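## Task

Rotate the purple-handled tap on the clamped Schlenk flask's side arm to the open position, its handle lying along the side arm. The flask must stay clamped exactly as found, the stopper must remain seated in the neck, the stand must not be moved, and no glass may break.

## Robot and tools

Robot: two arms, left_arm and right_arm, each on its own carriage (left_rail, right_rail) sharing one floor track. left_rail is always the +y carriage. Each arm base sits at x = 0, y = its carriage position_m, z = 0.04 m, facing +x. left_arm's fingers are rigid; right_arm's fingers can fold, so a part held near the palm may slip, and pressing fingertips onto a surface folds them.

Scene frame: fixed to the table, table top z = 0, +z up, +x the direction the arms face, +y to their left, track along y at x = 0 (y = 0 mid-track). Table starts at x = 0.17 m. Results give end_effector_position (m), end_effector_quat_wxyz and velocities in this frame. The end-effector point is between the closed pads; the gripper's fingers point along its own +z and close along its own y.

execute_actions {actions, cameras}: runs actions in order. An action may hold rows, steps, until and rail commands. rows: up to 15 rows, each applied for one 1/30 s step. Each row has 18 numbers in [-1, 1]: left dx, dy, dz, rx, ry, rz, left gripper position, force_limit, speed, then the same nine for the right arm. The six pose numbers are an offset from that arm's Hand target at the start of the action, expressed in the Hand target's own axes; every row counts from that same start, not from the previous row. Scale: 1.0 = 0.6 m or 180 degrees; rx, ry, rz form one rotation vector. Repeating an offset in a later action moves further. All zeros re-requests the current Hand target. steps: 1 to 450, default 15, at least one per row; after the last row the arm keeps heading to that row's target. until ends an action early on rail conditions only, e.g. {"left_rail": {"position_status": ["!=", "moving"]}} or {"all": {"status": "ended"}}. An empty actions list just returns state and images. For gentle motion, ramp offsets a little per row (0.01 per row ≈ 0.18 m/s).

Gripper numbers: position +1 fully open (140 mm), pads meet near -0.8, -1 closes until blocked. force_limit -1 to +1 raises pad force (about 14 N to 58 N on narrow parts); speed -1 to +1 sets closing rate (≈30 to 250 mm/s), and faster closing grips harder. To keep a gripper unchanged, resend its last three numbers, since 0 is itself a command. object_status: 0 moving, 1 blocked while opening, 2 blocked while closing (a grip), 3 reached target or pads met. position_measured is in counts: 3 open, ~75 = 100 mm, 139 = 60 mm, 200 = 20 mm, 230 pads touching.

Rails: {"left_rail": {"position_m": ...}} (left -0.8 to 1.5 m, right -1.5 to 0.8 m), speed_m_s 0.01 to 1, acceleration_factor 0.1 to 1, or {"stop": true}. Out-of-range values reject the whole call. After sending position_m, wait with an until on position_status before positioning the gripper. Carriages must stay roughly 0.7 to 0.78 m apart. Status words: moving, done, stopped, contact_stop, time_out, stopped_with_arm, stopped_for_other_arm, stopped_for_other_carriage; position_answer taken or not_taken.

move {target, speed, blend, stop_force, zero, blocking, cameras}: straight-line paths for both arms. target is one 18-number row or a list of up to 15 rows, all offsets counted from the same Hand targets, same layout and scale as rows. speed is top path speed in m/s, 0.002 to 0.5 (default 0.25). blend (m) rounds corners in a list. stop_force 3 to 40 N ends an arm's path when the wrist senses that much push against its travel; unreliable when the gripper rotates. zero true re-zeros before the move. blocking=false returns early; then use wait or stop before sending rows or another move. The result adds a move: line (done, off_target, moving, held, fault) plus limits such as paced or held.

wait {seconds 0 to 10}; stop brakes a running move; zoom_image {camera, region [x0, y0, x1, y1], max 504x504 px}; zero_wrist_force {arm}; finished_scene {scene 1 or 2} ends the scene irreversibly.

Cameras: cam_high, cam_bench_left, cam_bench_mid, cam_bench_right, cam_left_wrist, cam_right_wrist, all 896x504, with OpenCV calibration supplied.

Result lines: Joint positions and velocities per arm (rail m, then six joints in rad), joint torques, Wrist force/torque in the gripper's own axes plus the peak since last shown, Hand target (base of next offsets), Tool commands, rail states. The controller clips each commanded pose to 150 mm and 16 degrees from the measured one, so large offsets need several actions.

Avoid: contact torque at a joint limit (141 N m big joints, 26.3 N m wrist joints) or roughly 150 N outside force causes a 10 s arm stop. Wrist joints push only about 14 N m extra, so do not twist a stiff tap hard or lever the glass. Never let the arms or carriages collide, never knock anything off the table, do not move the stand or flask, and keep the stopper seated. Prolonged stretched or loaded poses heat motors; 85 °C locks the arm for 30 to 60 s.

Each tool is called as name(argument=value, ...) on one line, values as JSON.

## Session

execute_actions(actions=[])

Scene clock: 0.00 s.
left_arm: end_effector_position=(+0.3456, +0.6984, +0.5800) position_measured=3 object_status=3 end_effector_quat_wxyz=(+0.000, +1.000, +0.000, +0.000) | right_arm: end_effector_position=(+0.3456, -1.3351, +0.5800) position_measured=3 object_status=3 end_effector_quat_wxyz=(+0.000, +1.000, +0.000, +0.000)
Joint positions: left_arm=[0.671 -0.316 -1.725 0.971 -0.816 -1.571 2.826] | right_arm=[-1.362 -0.316 -1.725 0.971 -0.816 -1.571 2.826]
Joint velocities: within noise
Joint torques (N m): no reading
Wrist force (N): no reading
Wrist torque (N m): no reading
Wrist force, peak (N): no reading
Hand target: left_arm +0.3456, +0.6984, +0.5800; +0.000, +1.000, +0.000, +0.000 | right_arm +0.3456, -1.3351, +0.5800; +0.000, +1.000, +0.000, +0.000
Tool commands: left_gripper/position=+1.0 left_gripper/force_limit=+1.0 left_gripper/speed=+1.0 right_gripper/position=+1.0 right_gripper/force_limit=+1.0 right_gripper/speed=+1.0
left_rail: position_m=0.671 position_status=done
right_rail: position_m=-1.362 position_status=done
camera_calibration:
cam_left_wrist: T_world_to_cam=[[-0.0265538, -0.998538, -0.0470784, 0.750006], [-0.954746, 0.0113767, 0.297206, 0.165161], [-0.296236, 0.0528398, -0.953652, 0.761451], [0, 0, 0, 1]] pos_world=[0.403171, 0.706795, 0.712382]
cam_right_wrist: T_world_to_cam=[[-0.031272, -0.999466, 0.0094295, -1.31715], [-0.949091, 0.0326518, 0.313305, 0.202106], [-0.313446, 0.000848234, -0.949606, 0.80498], [0, 0, 0, 1]] pos_world=[0.402945, -1.32372, 0.713512]

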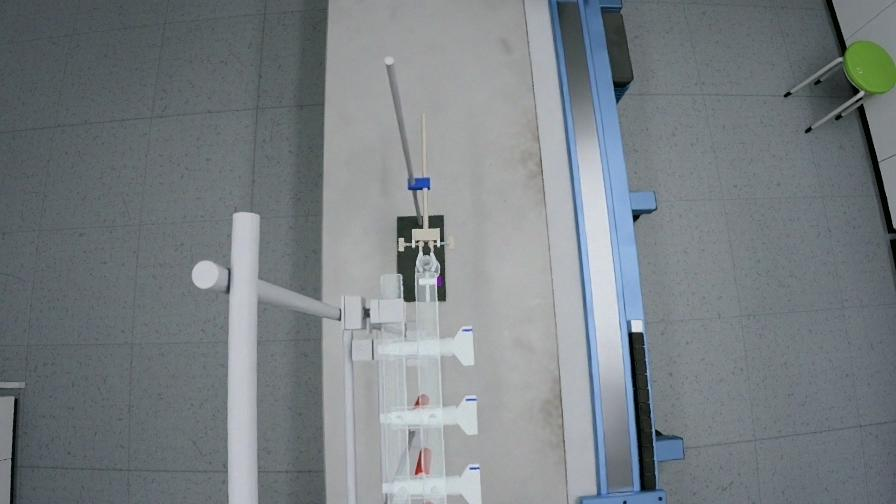

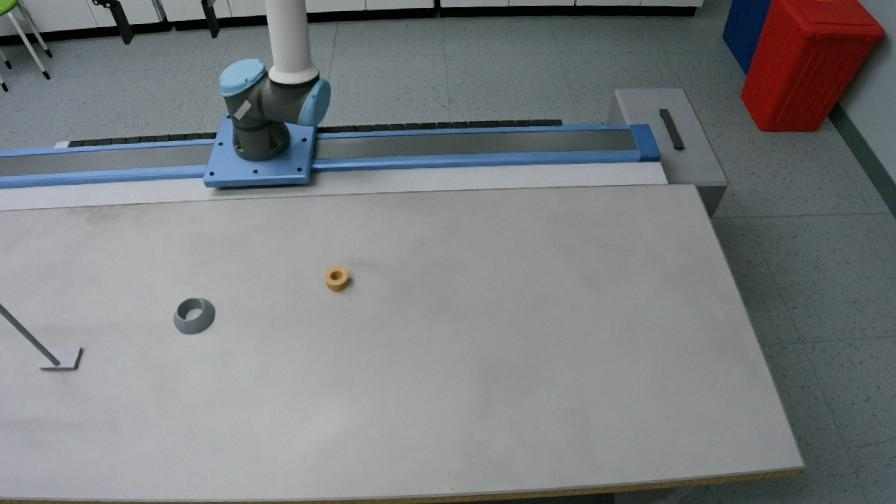

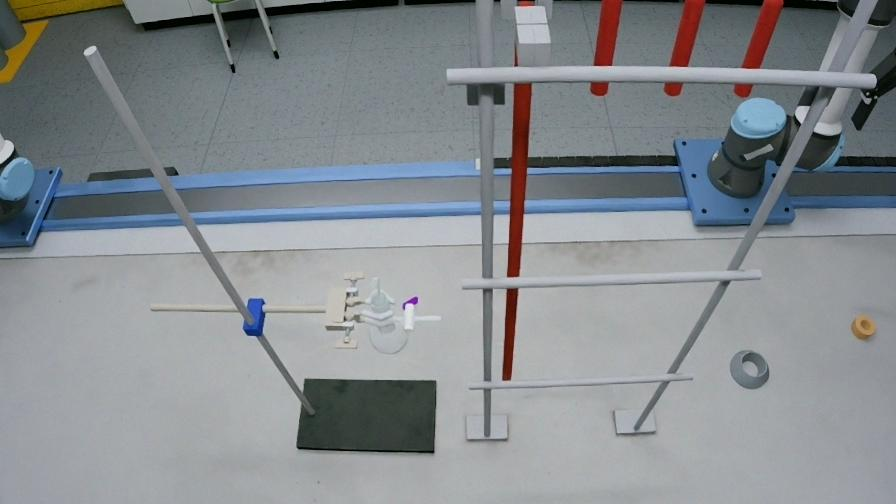

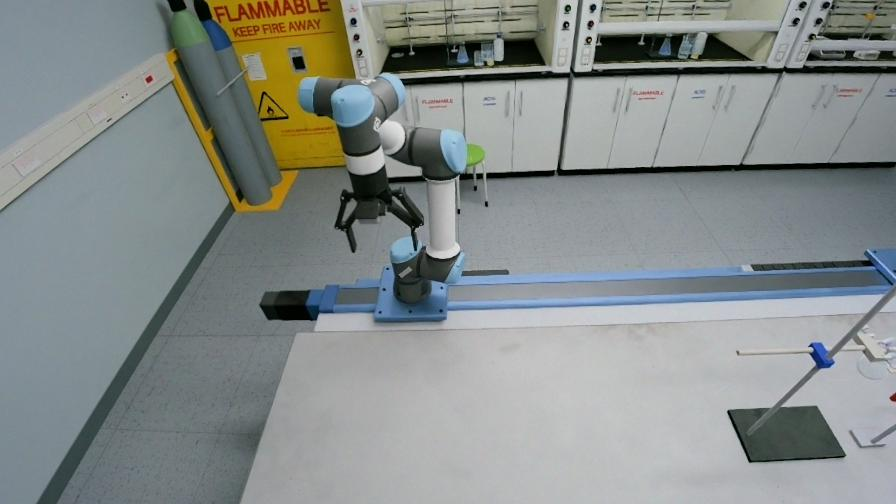

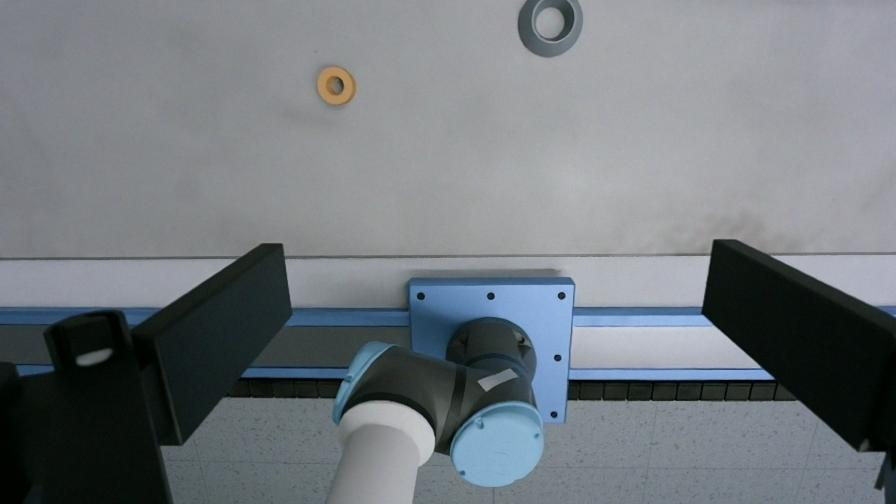

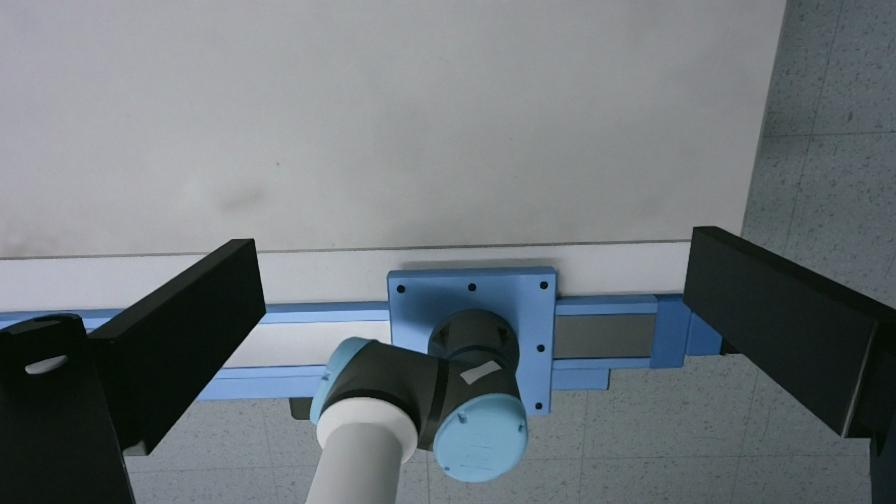

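zoom_image(camera="cam_bench_mid", region=[340, 260, 460, 370])

zoom_image(camera="cam_high", region=[380, 210, 480, 310])

zoom_image(camera="cam_bench_right", region=[796, 310, 896, 400])

Scaled by 4.200.

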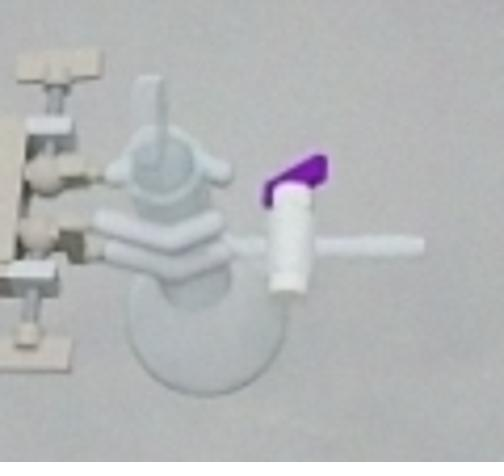

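Scaled by 5.040.

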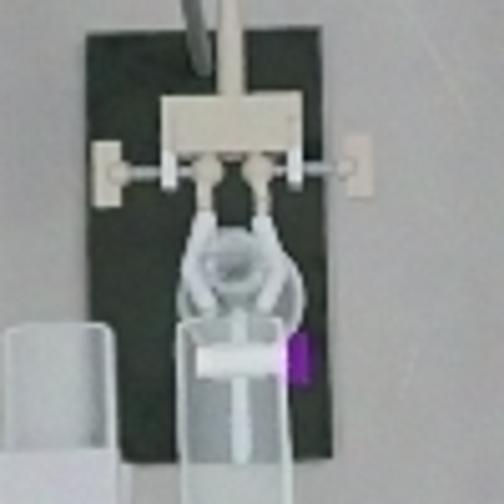

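Scaled by 5.040.

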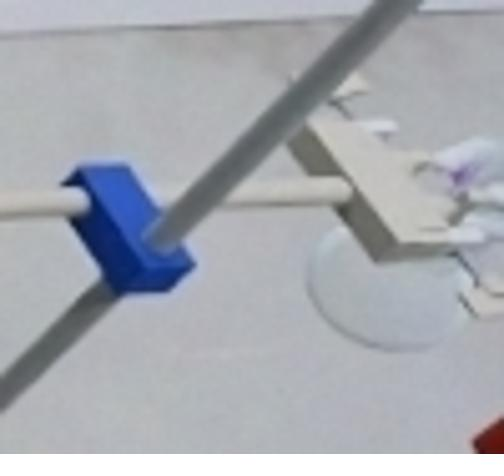

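zoom_image(camera="cam_bench_mid", region=[390, 285, 430, 325])

zoom_image(camera="cam_high", region=[415, 262, 455, 302])

Scaled by 12.600.

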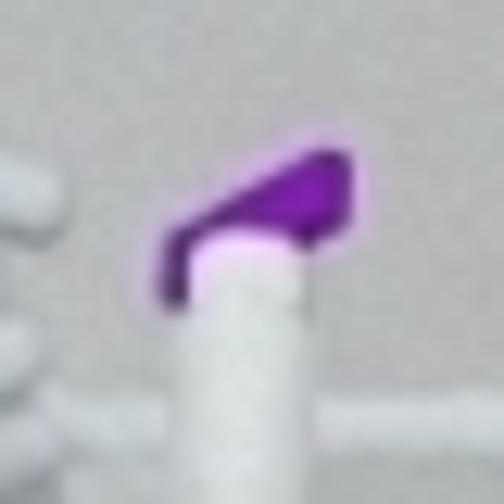

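Scaled by 12.600.

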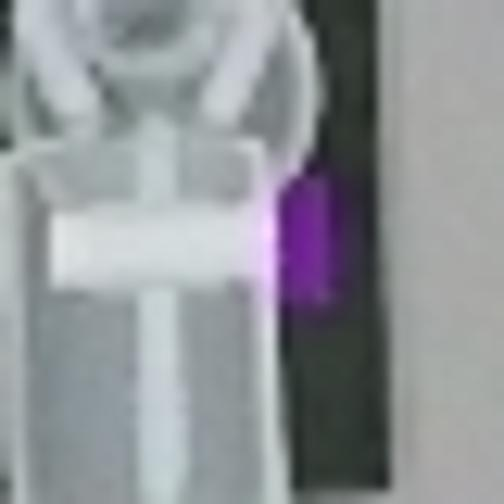

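execute_actions(actions=[], cameras=["cam_high", "cam_bench_mid"])

Scene clock: 18.07 s.
left_arm: end_effector_position=(+0.3456, +0.6984, +0.5800) position_measured=3 object_status=3 end_effector_quat_wxyz=(+0.000, +1.000, +0.000, +0.000) | right_arm: end_effector_position=(+0.3456, -1.3351, +0.5800) position_measured=3 object_status=3 end_effector_quat_wxyz=(+0.000, +1.000, +0.000, +0.000)
Joint positions: left_arm=[0.671 -0.316 -1.725 0.971 -0.816 -1.571 2.826] | right_arm=[-1.362 -0.316 -1.725 0.971 -0.816 -1.571 2.826]
Joint velocities: within noise
Joint torques (N m): left_arm=[-0.49 -13.42 -18.79 -3.71 0.14 0.15] | right_arm=[0.37 -12.14 -19.4 -3.26 0.21 0.22]
Wrist force (N): left_arm=[0.0 0.1 0.2] | right_arm=[0.0 -0.1 -0.4]
Wrist torque (N m): left_arm=[0.02 -0.01 0.00] | right_arm=[-0.01 0.00 0.00]
Wrist force, peak (N): left_arm=[0.3 -0.1 0.5] | right_arm=[-0.2 0.0 -0.6]
Hand target: left_arm +0.3456, +0.6984, +0.5800; +0.000, +1.000, +0.000, +0.000 | right_arm +0.3456, -1.3351, +0.5800; +0.000, +1.000, +0.000, +0.000
Tool commands: left_gripper/position=+1.0 left_gripper/force_limit=+1.0 left_gripper/speed=+1.0 right_gripper/position=+1.0 right_gripper/force_limit=+1.0 right_gripper/speed=+1.0
left_rail: position_m=0.671 position_status=done
right_rail: position_m=-1.362 position_status=done
Images, in order (width x height): cam_high 896x504, cam_bench_mid 896x504.

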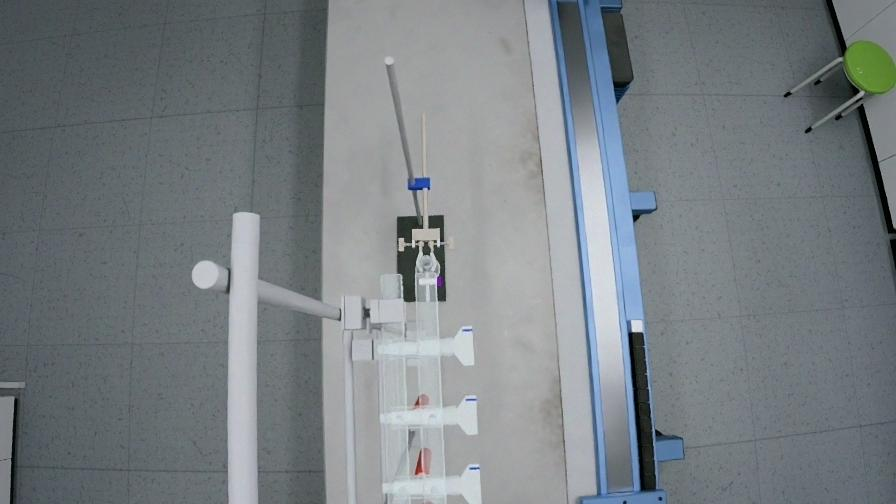

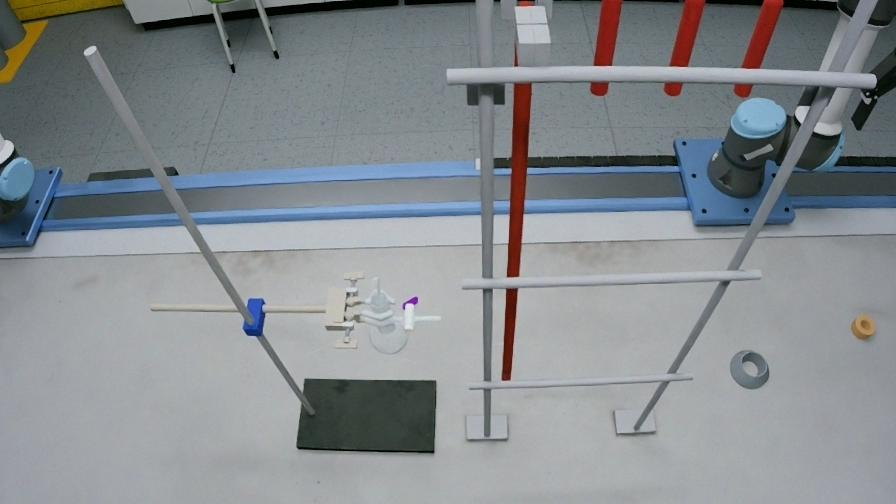

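move(target=[0.099, -0.4827, 0.35, -0.23449, 0.45626, -0.21517, -0.41, -1, 0, 0, 0, 0, 0, 0, 0, 1, 1, 1], speed=0.3, blocking=false, cameras=[])

execute_actions(actions=[{"left_rail": {"position_m": -0.42, "speed_m_s": 0.6, "acceleration_factor": 0.5}, "steps": 240, "until": {"left_rail": {"position_status": ["!=", "moving"]}}}], cameras=[])

wait(seconds=1.0, cameras=["cam_high", "cam_bench_mid", "cam_left_wrist"])

Scene clock: 22.73 s.
left_arm: end_effector_position=(+0.3504, +0.7289, +0.5586) position_measured=100 object_status=0 end_effector_quat_wxyz=(+0.034, +0.996, +0.036, +0.069) end_effector_velocity=(+0.018, +0.097, -0.070) end_effector_angular_velocity=(-0.222, -0.458, +0.229) | right_arm: end_effector_position=(+0.3456, -1.3351, +0.5800) position_measured=3 object_status=3 end_effector_quat_wxyz=(+0.000, +1.000, +0.000, +0.000)
Joint positions: left_arm=[0.671 -0.188 -1.859 1.197 -1.058 -1.606 2.879] | right_arm=[-1.362 -0.316 -1.725 0.971 -0.816 -1.571 2.826]
Joint velocities: left_arm=[0 0.448 -0.396 0.702 -0.791 -0.164 0.196] | right_arm=[within noise]
Joint torques (N m): left_arm=[19.65 -20.51 -7.89 -8.24 -2.52 2.97] | right_arm=[0.94 -13.2 -16.24 -3.76 0.24 0.21]
Wrist force (N): left_arm=[0.9 0.2 0.0] | right_arm=[0.0 -0.1 -0.2]
Wrist torque (N m): left_arm=[0.04 -0.11 0.02] | right_arm=[-0.02 -0.01 0.00]
Wrist force, peak (N): left_arm=[0.9 1.0 0.0] | right_arm=[0.1 -0.1 -0.7]
Hand target: left_arm +0.3546, +0.7421, +0.5483; +0.055, +0.991, +0.051, +0.108 | right_arm +0.3456, -1.3351, +0.5800; +0.000, +1.000, +0.000, +0.000
Tool commands: left_gripper/position=-0.41 left_gripper/force_limit=-1.0 left_gripper/speed=+0.0 right_gripper/position=+1.0 right_gripper/force_limit=+1.0 right_gripper/speed=+1.0
Off the commanded pose: left_arm 0.325 m, 90 deg | right_arm 0.000 m, 0 deg.
left_rail: position_m=0.671 position_status=done
right_rail: position_m=-1.362 position_status=done
move: running
No camera images: "cameras" was empty.

Scene clock: 25.43 s.
left_arm: end_effector_position=(+0.4032, -0.1056, +0.3691) position_measured=181 object_status=3 end_effector_quat_wxyz=(+0.317, +0.666, +0.299, +0.605) end_effector_velocity=(+0.009, +0.019, +0.003) end_effector_angular_velocity=(-0.049, -0.377, +0.128) | right_arm: end_effector_position=(+0.3456, -1.3351, +0.5800) position_measured=3 object_status=3 end_effector_quat_wxyz=(+0.000, +1.000, +0.000, +0.000)
Joint positions: left_arm=[-0.42 0.902 -1.354 2.34 -4.013 -2.531 2.332] | right_arm=[-1.362 -0.316 -1.725 0.971 -0.816 -1.571 2.826]
Joint velocities: left_arm=[-0.003 -0.031 0.426 -0.038 -1.072 0.12 -0.596] | right_arm=[within noise]
Joint torques (N m): left_arm=[-16.19 -20.95 -25.69 -6.65 1.64 -3.47] | right_arm=[0.66 -12.88 -16.12 -3.66 0.22 0.12]
Wrist force (N): left_arm=[3.6 -1.2 3.8] | right_arm=[-0.1 -0.2 -0.4]
Wrist torque (N m): left_arm=[-0.99 -0.13 -0.14] | right_arm=[-0.03 0.02 0.00]
Wrist force, peak (N): left_arm=[3.6 -1.2 3.8] | right_arm=[0.1 -0.2 -0.7]
Hand target: left_arm +0.4050, -0.1029, +0.3700; +0.323, +0.642, +0.297, +0.629 | right_arm +0.3456, -1.3351, +0.5800; +0.000, +1.000, +0.000, +0.000
Tool commands: left_gripper/position=-0.41 left_gripper/force_limit=-1.0 left_gripper/speed=+0.0 right_gripper/position=+1.0 right_gripper/force_limit=+1.0 right_gripper/speed=+1.0
Off the commanded pose: left_arm 0.003 m, 4 deg | right_arm 0.000 m, 0 deg.
left_rail: position_m=-0.420 speed_m_s=0.60 position_status=done
right_rail: position_m=-1.362 position_status=done
earlier move: running
No camera images: "cameras" was empty.

Scene clock: 25.90 s.
left_arm: end_effector_position=(+0.4050, -0.1032, +0.3700) position_measured=181 object_status=3 end_effector_quat_wxyz=(+0.323, +0.642, +0.297, +0.628) end_effector_velocity=(+0.000, +0.001, -0.001) end_effector_angular_velocity=(-0.003, -0.013, +0.005) | right_arm: end_effector_position=(+0.3456, -1.3351, +0.5800) position_measured=3 object_status=3 end_effector_quat_wxyz=(+0.000, +1.000, +0.000, +0.000)
Joint positions: left_arm=[-0.42 0.894 -1.285 2.332 -4.186 -2.507 2.236] | right_arm=[-1.362 -0.316 -1.725 0.971 -0.816 -1.571 2.826]
Joint velocities: left_arm=[0 -0.002 0.015 -0.001 -0.035 0.007 -0.02] | right_arm=[within noise]
Joint torques (N m): left_arm=[-13.39 -18.46 -23.28 -3.66 1.89 -1.65] | right_arm=[1.17 -13.25 -14.9 -3.7 0.13 0.18]
Wrist force (N): left_arm=[3.7 -0.7 4.0] | right_arm=[0.2 0.2 -0.6]
Wrist torque (N m): left_arm=[-0.95 -0.13 -0.13] | right_arm=[0.05 -0.05 0.00]
Wrist force, peak (N): left_arm=[3.9 -0.6 4.3] | right_arm=[0.2 0.2 -0.6]
Hand target: left_arm +0.4050, -0.1031, +0.3700; +0.323, +0.642, +0.297, +0.629 | right_arm +0.3456, -1.3351, +0.5800; +0.000, +1.000, +0.000, +0.000
Tool commands: left_gripper/position=-0.41 left_gripper/force_limit=-1.0 left_gripper/speed=+0.0 right_gripper/position=+1.0 right_gripper/force_limit=+1.0 right_gripper/speed=+1.0
Off the commanded pose: left_arm 0.000 m, 0 deg | right_arm 0.000 m, 0 deg.
left_rail: position_m=-0.420 speed_m_s=0.60 position_status=done
right_rail: position_m=-1.362 position_status=done
earlier move: done
wait: 0.47 of 1 s (the move ended)
camera_calibration:
cam_left_wrist: T_world_to_cam=[[0.0212481, -0.637256, 0.77036, -0.343232], [-0.329253, -0.73201, -0.596451, 0.294009], [0.944003, -0.24097, -0.225372, -0.180905], [0, 0, 0, 1]] pos_world=[0.274871, -0.0471009, 0.399003]
Images, in order (width x height): cam_high 896x504, cam_bench_mid 896x504, cam_left_wrist 896x504.

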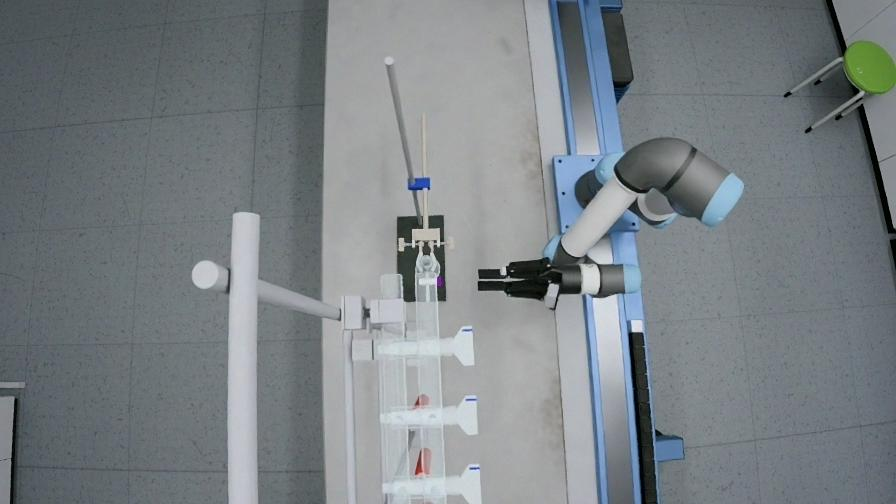

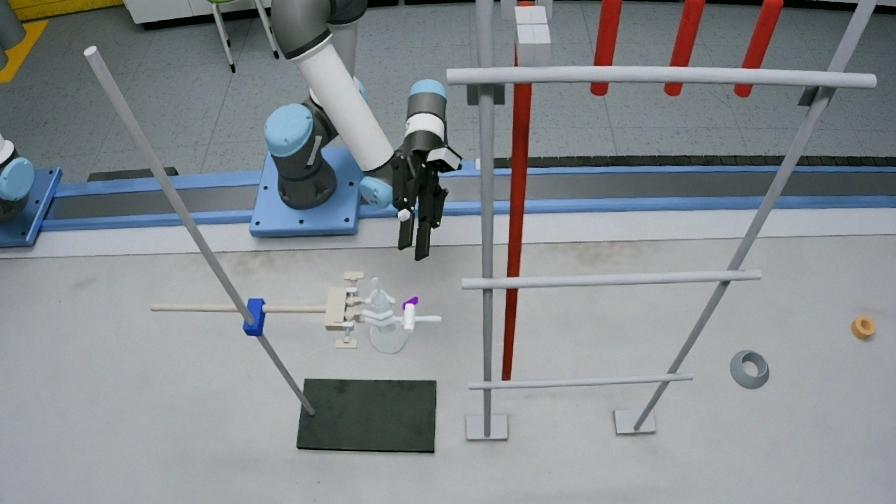

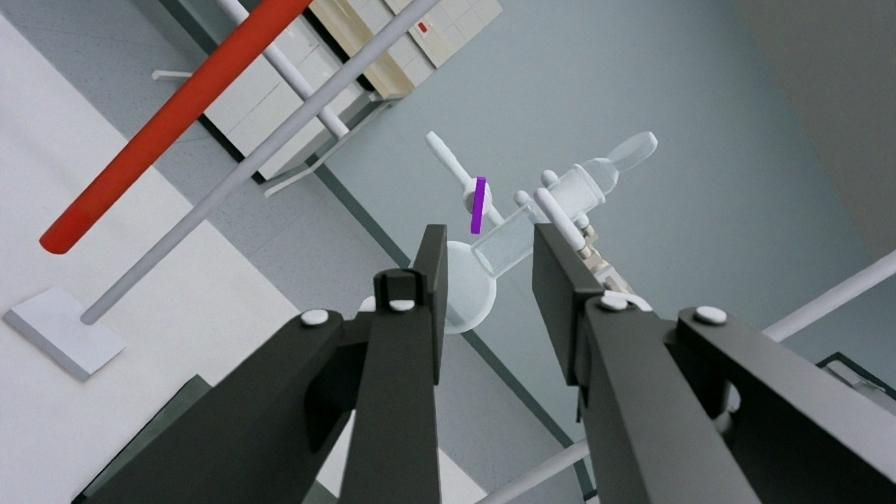

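zoom_image(camera="cam_left_wrist", region=[400, 110, 680, 270])

zoom_image(camera="cam_bench_mid", region=[330, 180, 490, 360])

zoom_image(camera="cam_high", region=[390, 220, 560, 320])

Scaled by 1.800.

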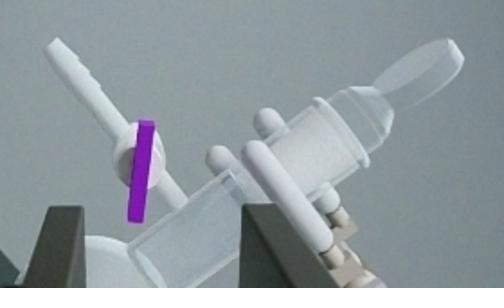

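Scaled by 2.800.

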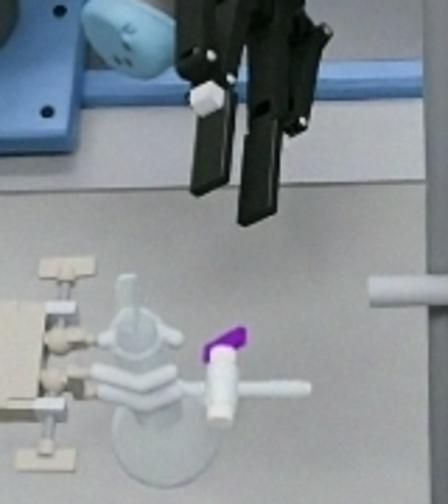

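Scaled by 2.965.

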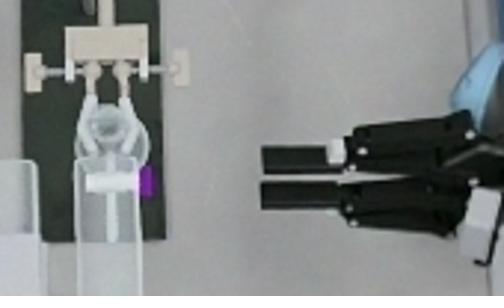

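zoom_image(camera="cam_bench_mid", region=[380, 280, 450, 345])

zoom_image(camera="cam_bench_mid", region=[380, 195, 450, 270])

zoom_image(camera="cam_high", region=[405, 250, 505, 310])

zoom_image(camera="cam_left_wrist", region=[420, 120, 540, 260])

Scaled by 7.200.

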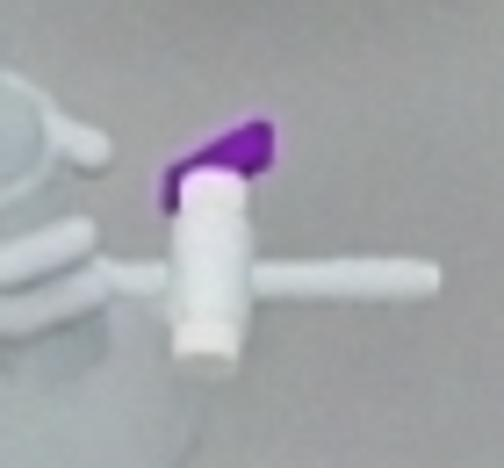

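Scaled by 6.720.

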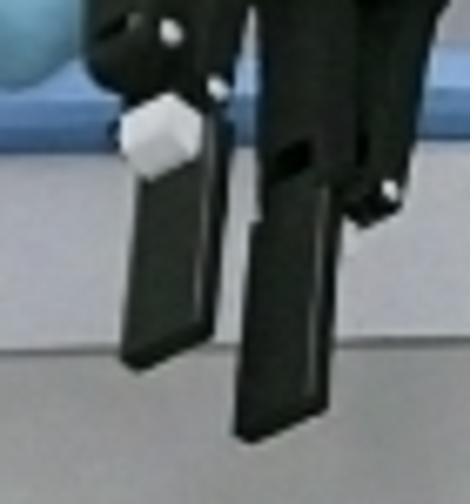

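Scaled by 5.040.

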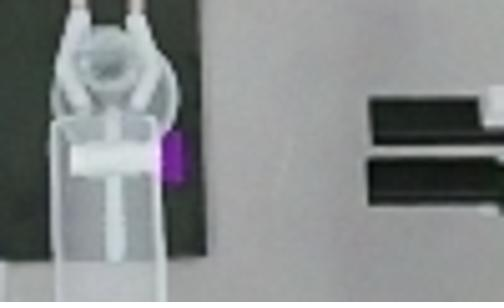

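Scaled by 3.600.

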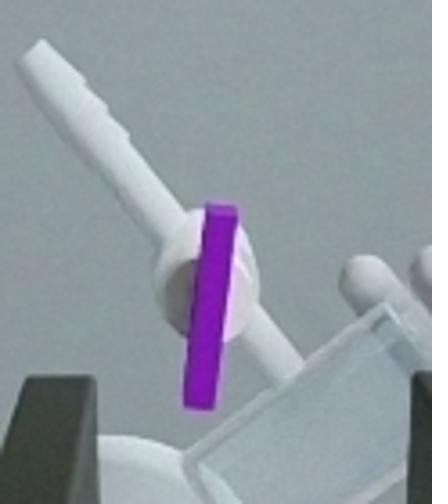

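zoom_image(camera="cam_high", region=[414, 268, 454, 296])

zoom_image(camera="cam_high", region=[472, 264, 512, 296])

zoom_image(camera="cam_bench_mid", region=[396, 294, 424, 336])

zoom_image(camera="cam_bench_mid", region=[394, 216, 432, 264])

Scaled by 12.600.

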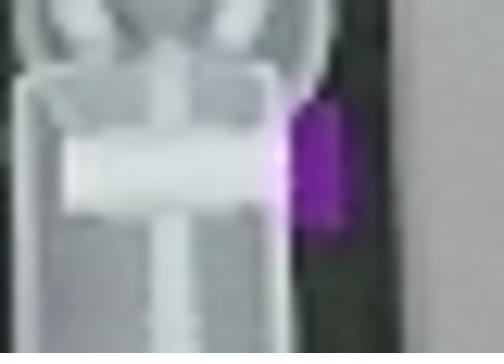

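Scaled by 12.600.

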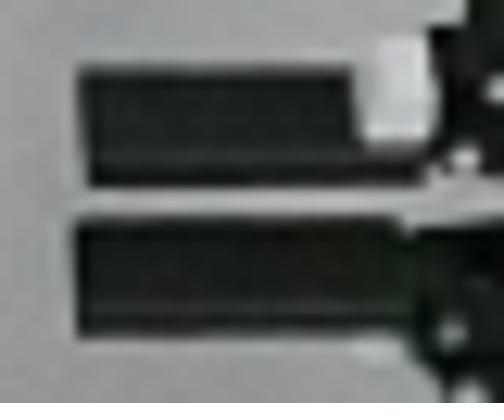

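Scaled by 12.000.

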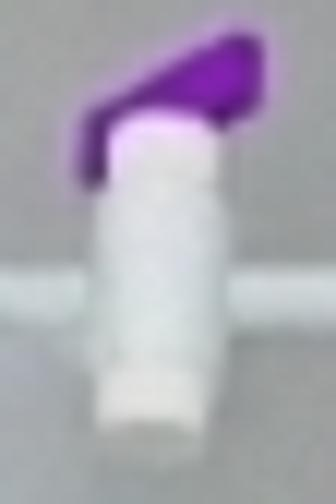

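Scaled by 10.500.

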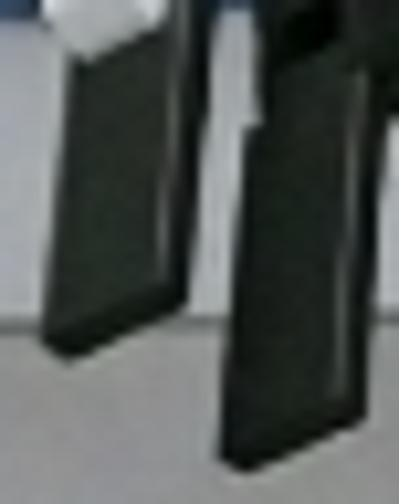

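move(target=[0.0011, -0.0026, 0.1278, 0.00513, 0.00656, 0.03056, -0.52, -1, 0, 0, 0, 0, 0, 0, 0, 1, 1, 1], speed=0.15, cameras=["cam_high", "cam_bench_mid", "cam_left_wrist"])

zoom_image(camera="cam_left_wrist", region=[420, 120, 560, 260])

zoom_image(camera="cam_bench_mid", region=[380, 260, 450, 330])

zoom_image(camera="cam_high", region=[410, 262, 470, 302])

Scene clock: 38.57 s.
left_arm: end_effector_position=(+0.4816, -0.1049, +0.3692) position_measured=195 object_status=3 end_effector_quat_wxyz=(+0.284, +0.651, +0.274, +0.648) | right_arm: end_effector_position=(+0.3456, -1.3351, +0.5800) position_measured=3 object_status=3 end_effector_quat_wxyz=(+0.000, +1.000, +0.000, +0.000)
Joint positions: left_arm=[-0.42 0.705 -1.246 2.276 -4.173 -2.292 2.329] | right_arm=[-1.362 -0.316 -1.725 0.971 -0.816 -1.571 2.826]
Joint velocities: within noise
Joint torques (N m): left_arm=[-14.92 -20.43 -22.89 0.13 2.11 2.14] | right_arm=[0.96 -12.52 -14.59 -3.74 0.1 0.13]
Wrist force (N): left_arm=[4.0 -0.6 4.2] | right_arm=[0.3 -0.1 -0.3]
Wrist torque (N m): left_arm=[-0.89 -0.15 -0.06] | right_arm=[-0.02 -0.07 0.00]
Wrist force, peak (N): left_arm=[4.0 -0.9 5.1] | right_arm=[0.2 0.1 -0.6]
Hand target: left_arm +0.4817, -0.1049, +0.3692; +0.284, +0.651, +0.274, +0.648 | right_arm +0.3456, -1.3351, +0.5800; +0.000, +1.000, +0.000, +0.000
Off the commanded pose: left_arm 0.000 m, 0 deg | right_arm 0.000 m, 0 deg.
left_rail: position_m=-0.420 speed_m_s=0.60 position_status=done
right_rail: position_m=-1.362 position_status=done
move: done
camera_calibration:
cam_left_wrist: T_world_to_cam=[[0.0350143, -0.707196, 0.70615, -0.335554], [-0.307196, -0.679991, -0.665765, 0.337936], [0.951002, -0.193615, -0.241057, -0.246459], [0, 0, 0, 1]] pos_world=[0.349945, -0.0552273, 0.402526]
Images, in order (width x height): cam_high 896x504, cam_bench_mid 896x504, cam_left_wrist 896x504.

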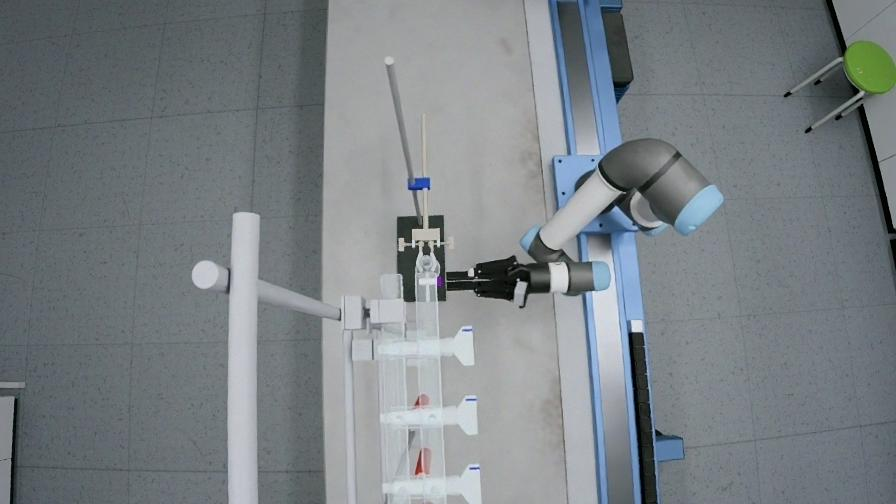

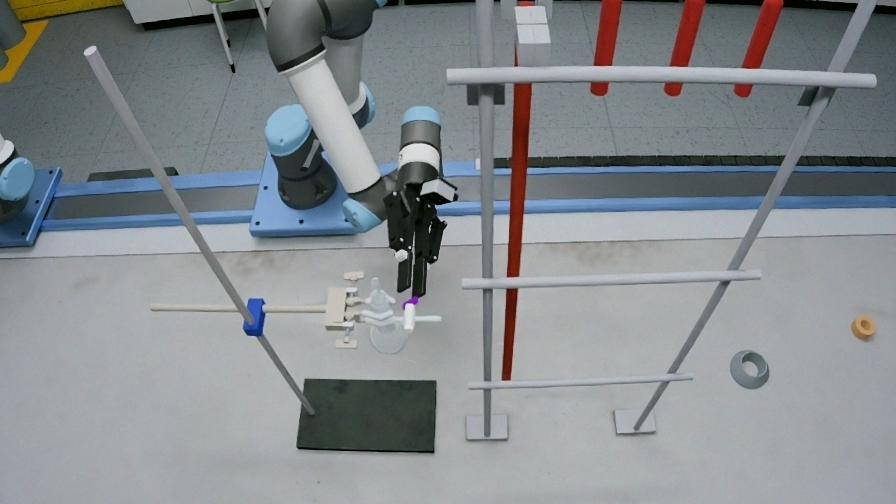

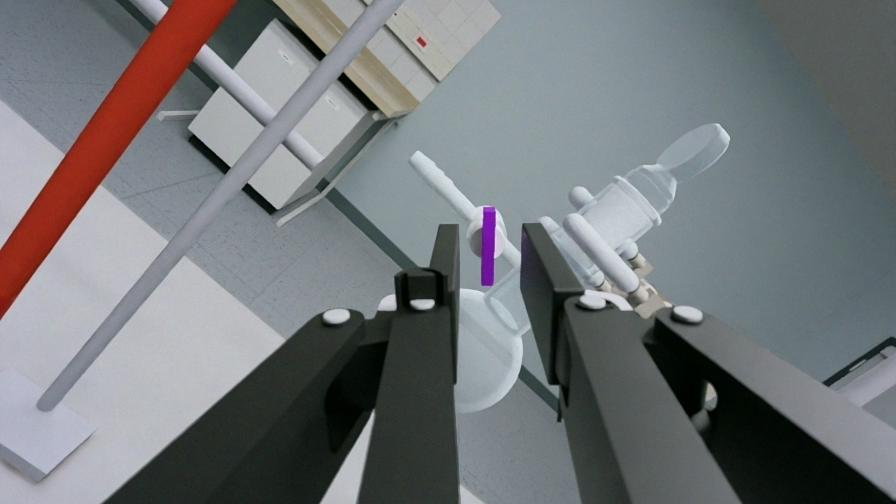

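Scaled by 3.600.

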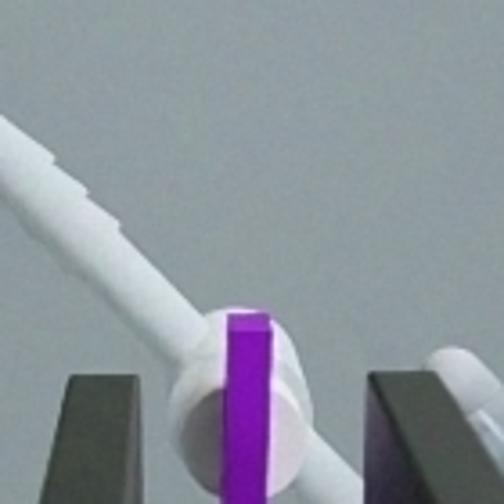

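Scaled by 7.200.

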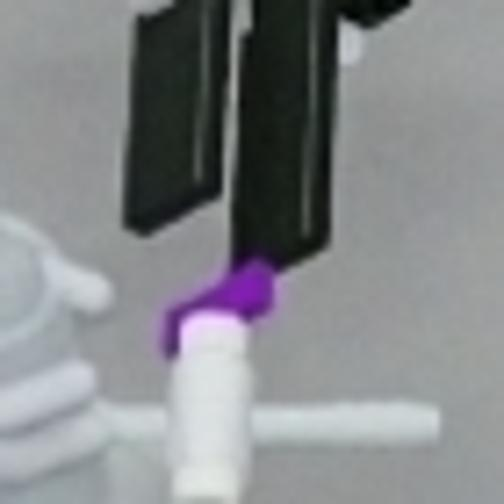

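Scaled by 8.400.

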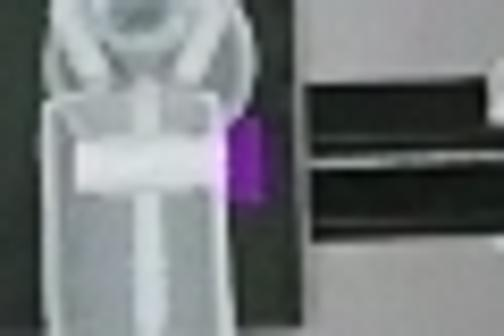

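zoom_image(camera="cam_left_wrist", region=[455, 195, 525, 295])

Scaled by 5.040.

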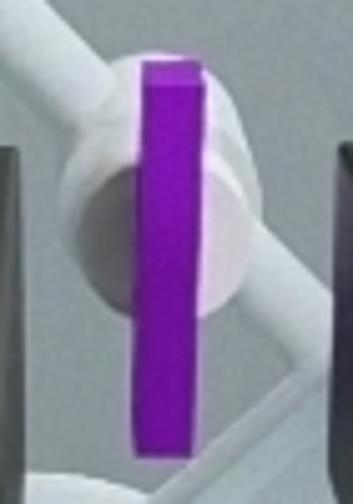

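move(target=[-0.001, 0, 0.0325, 0, 0, 0, -0.52, -1, 0, 0, 0, 0, 0, 0, 0, 1, 1, 1], speed=0.06, stop_force=10, cameras=["cam_high", "cam_bench_mid", "cam_left_wrist"])

zoom_image(camera="cam_left_wrist", region=[440, 190, 540, 330])

zoom_image(camera="cam_bench_mid", region=[380, 260, 450, 330])

zoom_image(camera="cam_high", region=[410, 262, 470, 302])

Scene clock: 43.53 s.
left_arm: end_effector_position=(+0.5012, -0.1056, +0.3688) position_measured=195 object_status=3 end_effector_quat_wxyz=(+0.284, +0.651, +0.274, +0.648) | right_arm: end_effector_position=(+0.3456, -1.3351, +0.5800) position_measured=3 object_status=3 end_effector_quat_wxyz=(+0.000, +1.000, +0.000, +0.000)
Joint positions: left_arm=[-0.42 0.667 -1.23 2.251 -4.164 -2.254 2.329] | right_arm=[-1.362 -0.316 -1.725 0.971 -0.816 -1.571 2.826]
Joint velocities: within noise
Joint torques (N m): left_arm=[-14.33 -20.76 -23.12 -0.13 1.53 2.03] | right_arm=[1.19 -13.7 -15.45 -3.79 0.25 0.15]
Wrist force (N): left_arm=[4.0 -0.6 4.3] | right_arm=[0.1 0.1 -0.2]
Wrist torque (N m): left_arm=[-0.90 -0.15 -0.07] | right_arm=[0.02 -0.02 0.00]
Wrist force, peak (N): left_arm=[4.1 -0.8 4.6] | right_arm=[0.0 0.0 -0.7]
Hand target: left_arm +0.5012, -0.1056, +0.3688; +0.284, +0.651, +0.274, +0.648 | right_arm +0.3456, -1.3351, +0.5800; +0.000, +1.000, +0.000, +0.000
Off the commanded pose: left_arm 0.000 m, 0 deg | right_arm 0.000 m, 0 deg.
left_rail: position_m=-0.420 speed_m_s=0.60 position_status=done
right_rail: position_m=-1.362 position_status=done
move: done
camera_calibration:
cam_left_wrist: T_world_to_cam=[[0.0350493, -0.707259, 0.706085, -0.336486], [-0.30716, -0.679945, -0.665829, 0.343203], [0.951012, -0.193544, -0.241073, -0.265308], [0, 0, 0, 1]] pos_world=[0.369523, -0.0559731, 0.402143]
Images, in order (width x height): cam_high 896x504, cam_bench_mid 896x504, cam_left_wrist 896x504.

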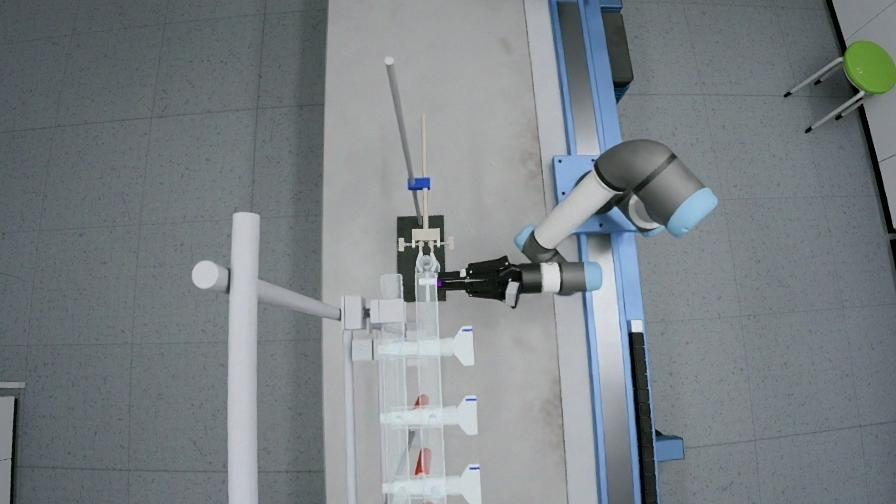

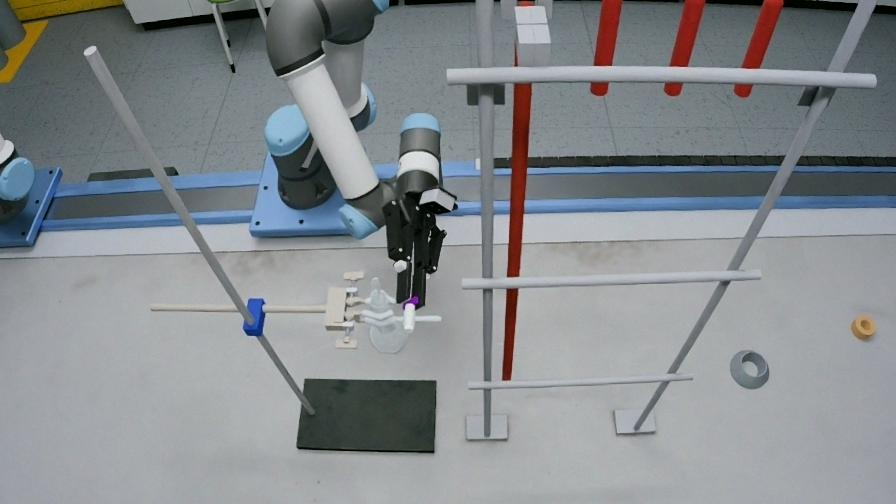

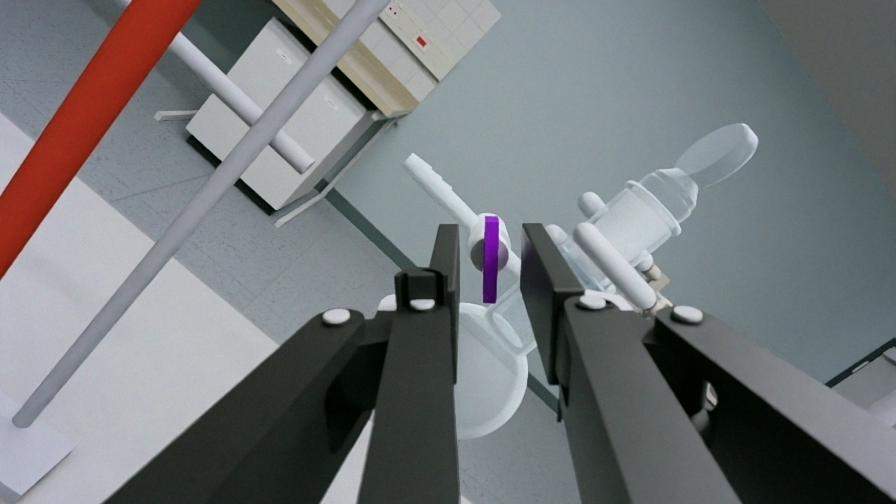

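Scaled by 3.600.

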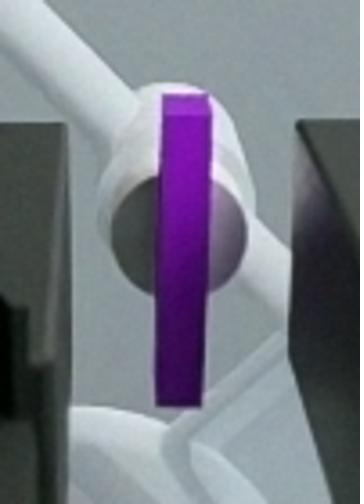

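Scaled by 7.200.

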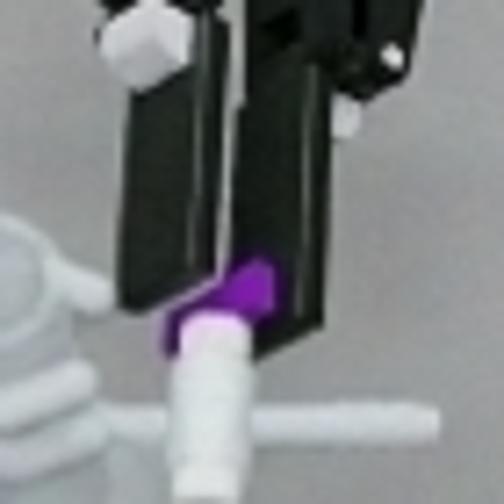

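Scaled by 8.400.

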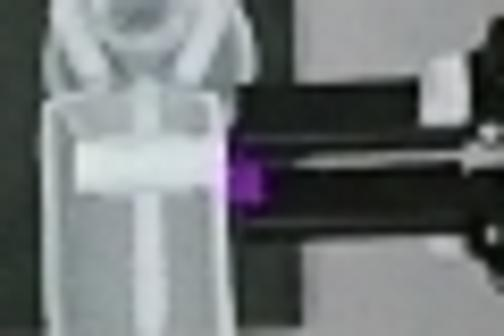

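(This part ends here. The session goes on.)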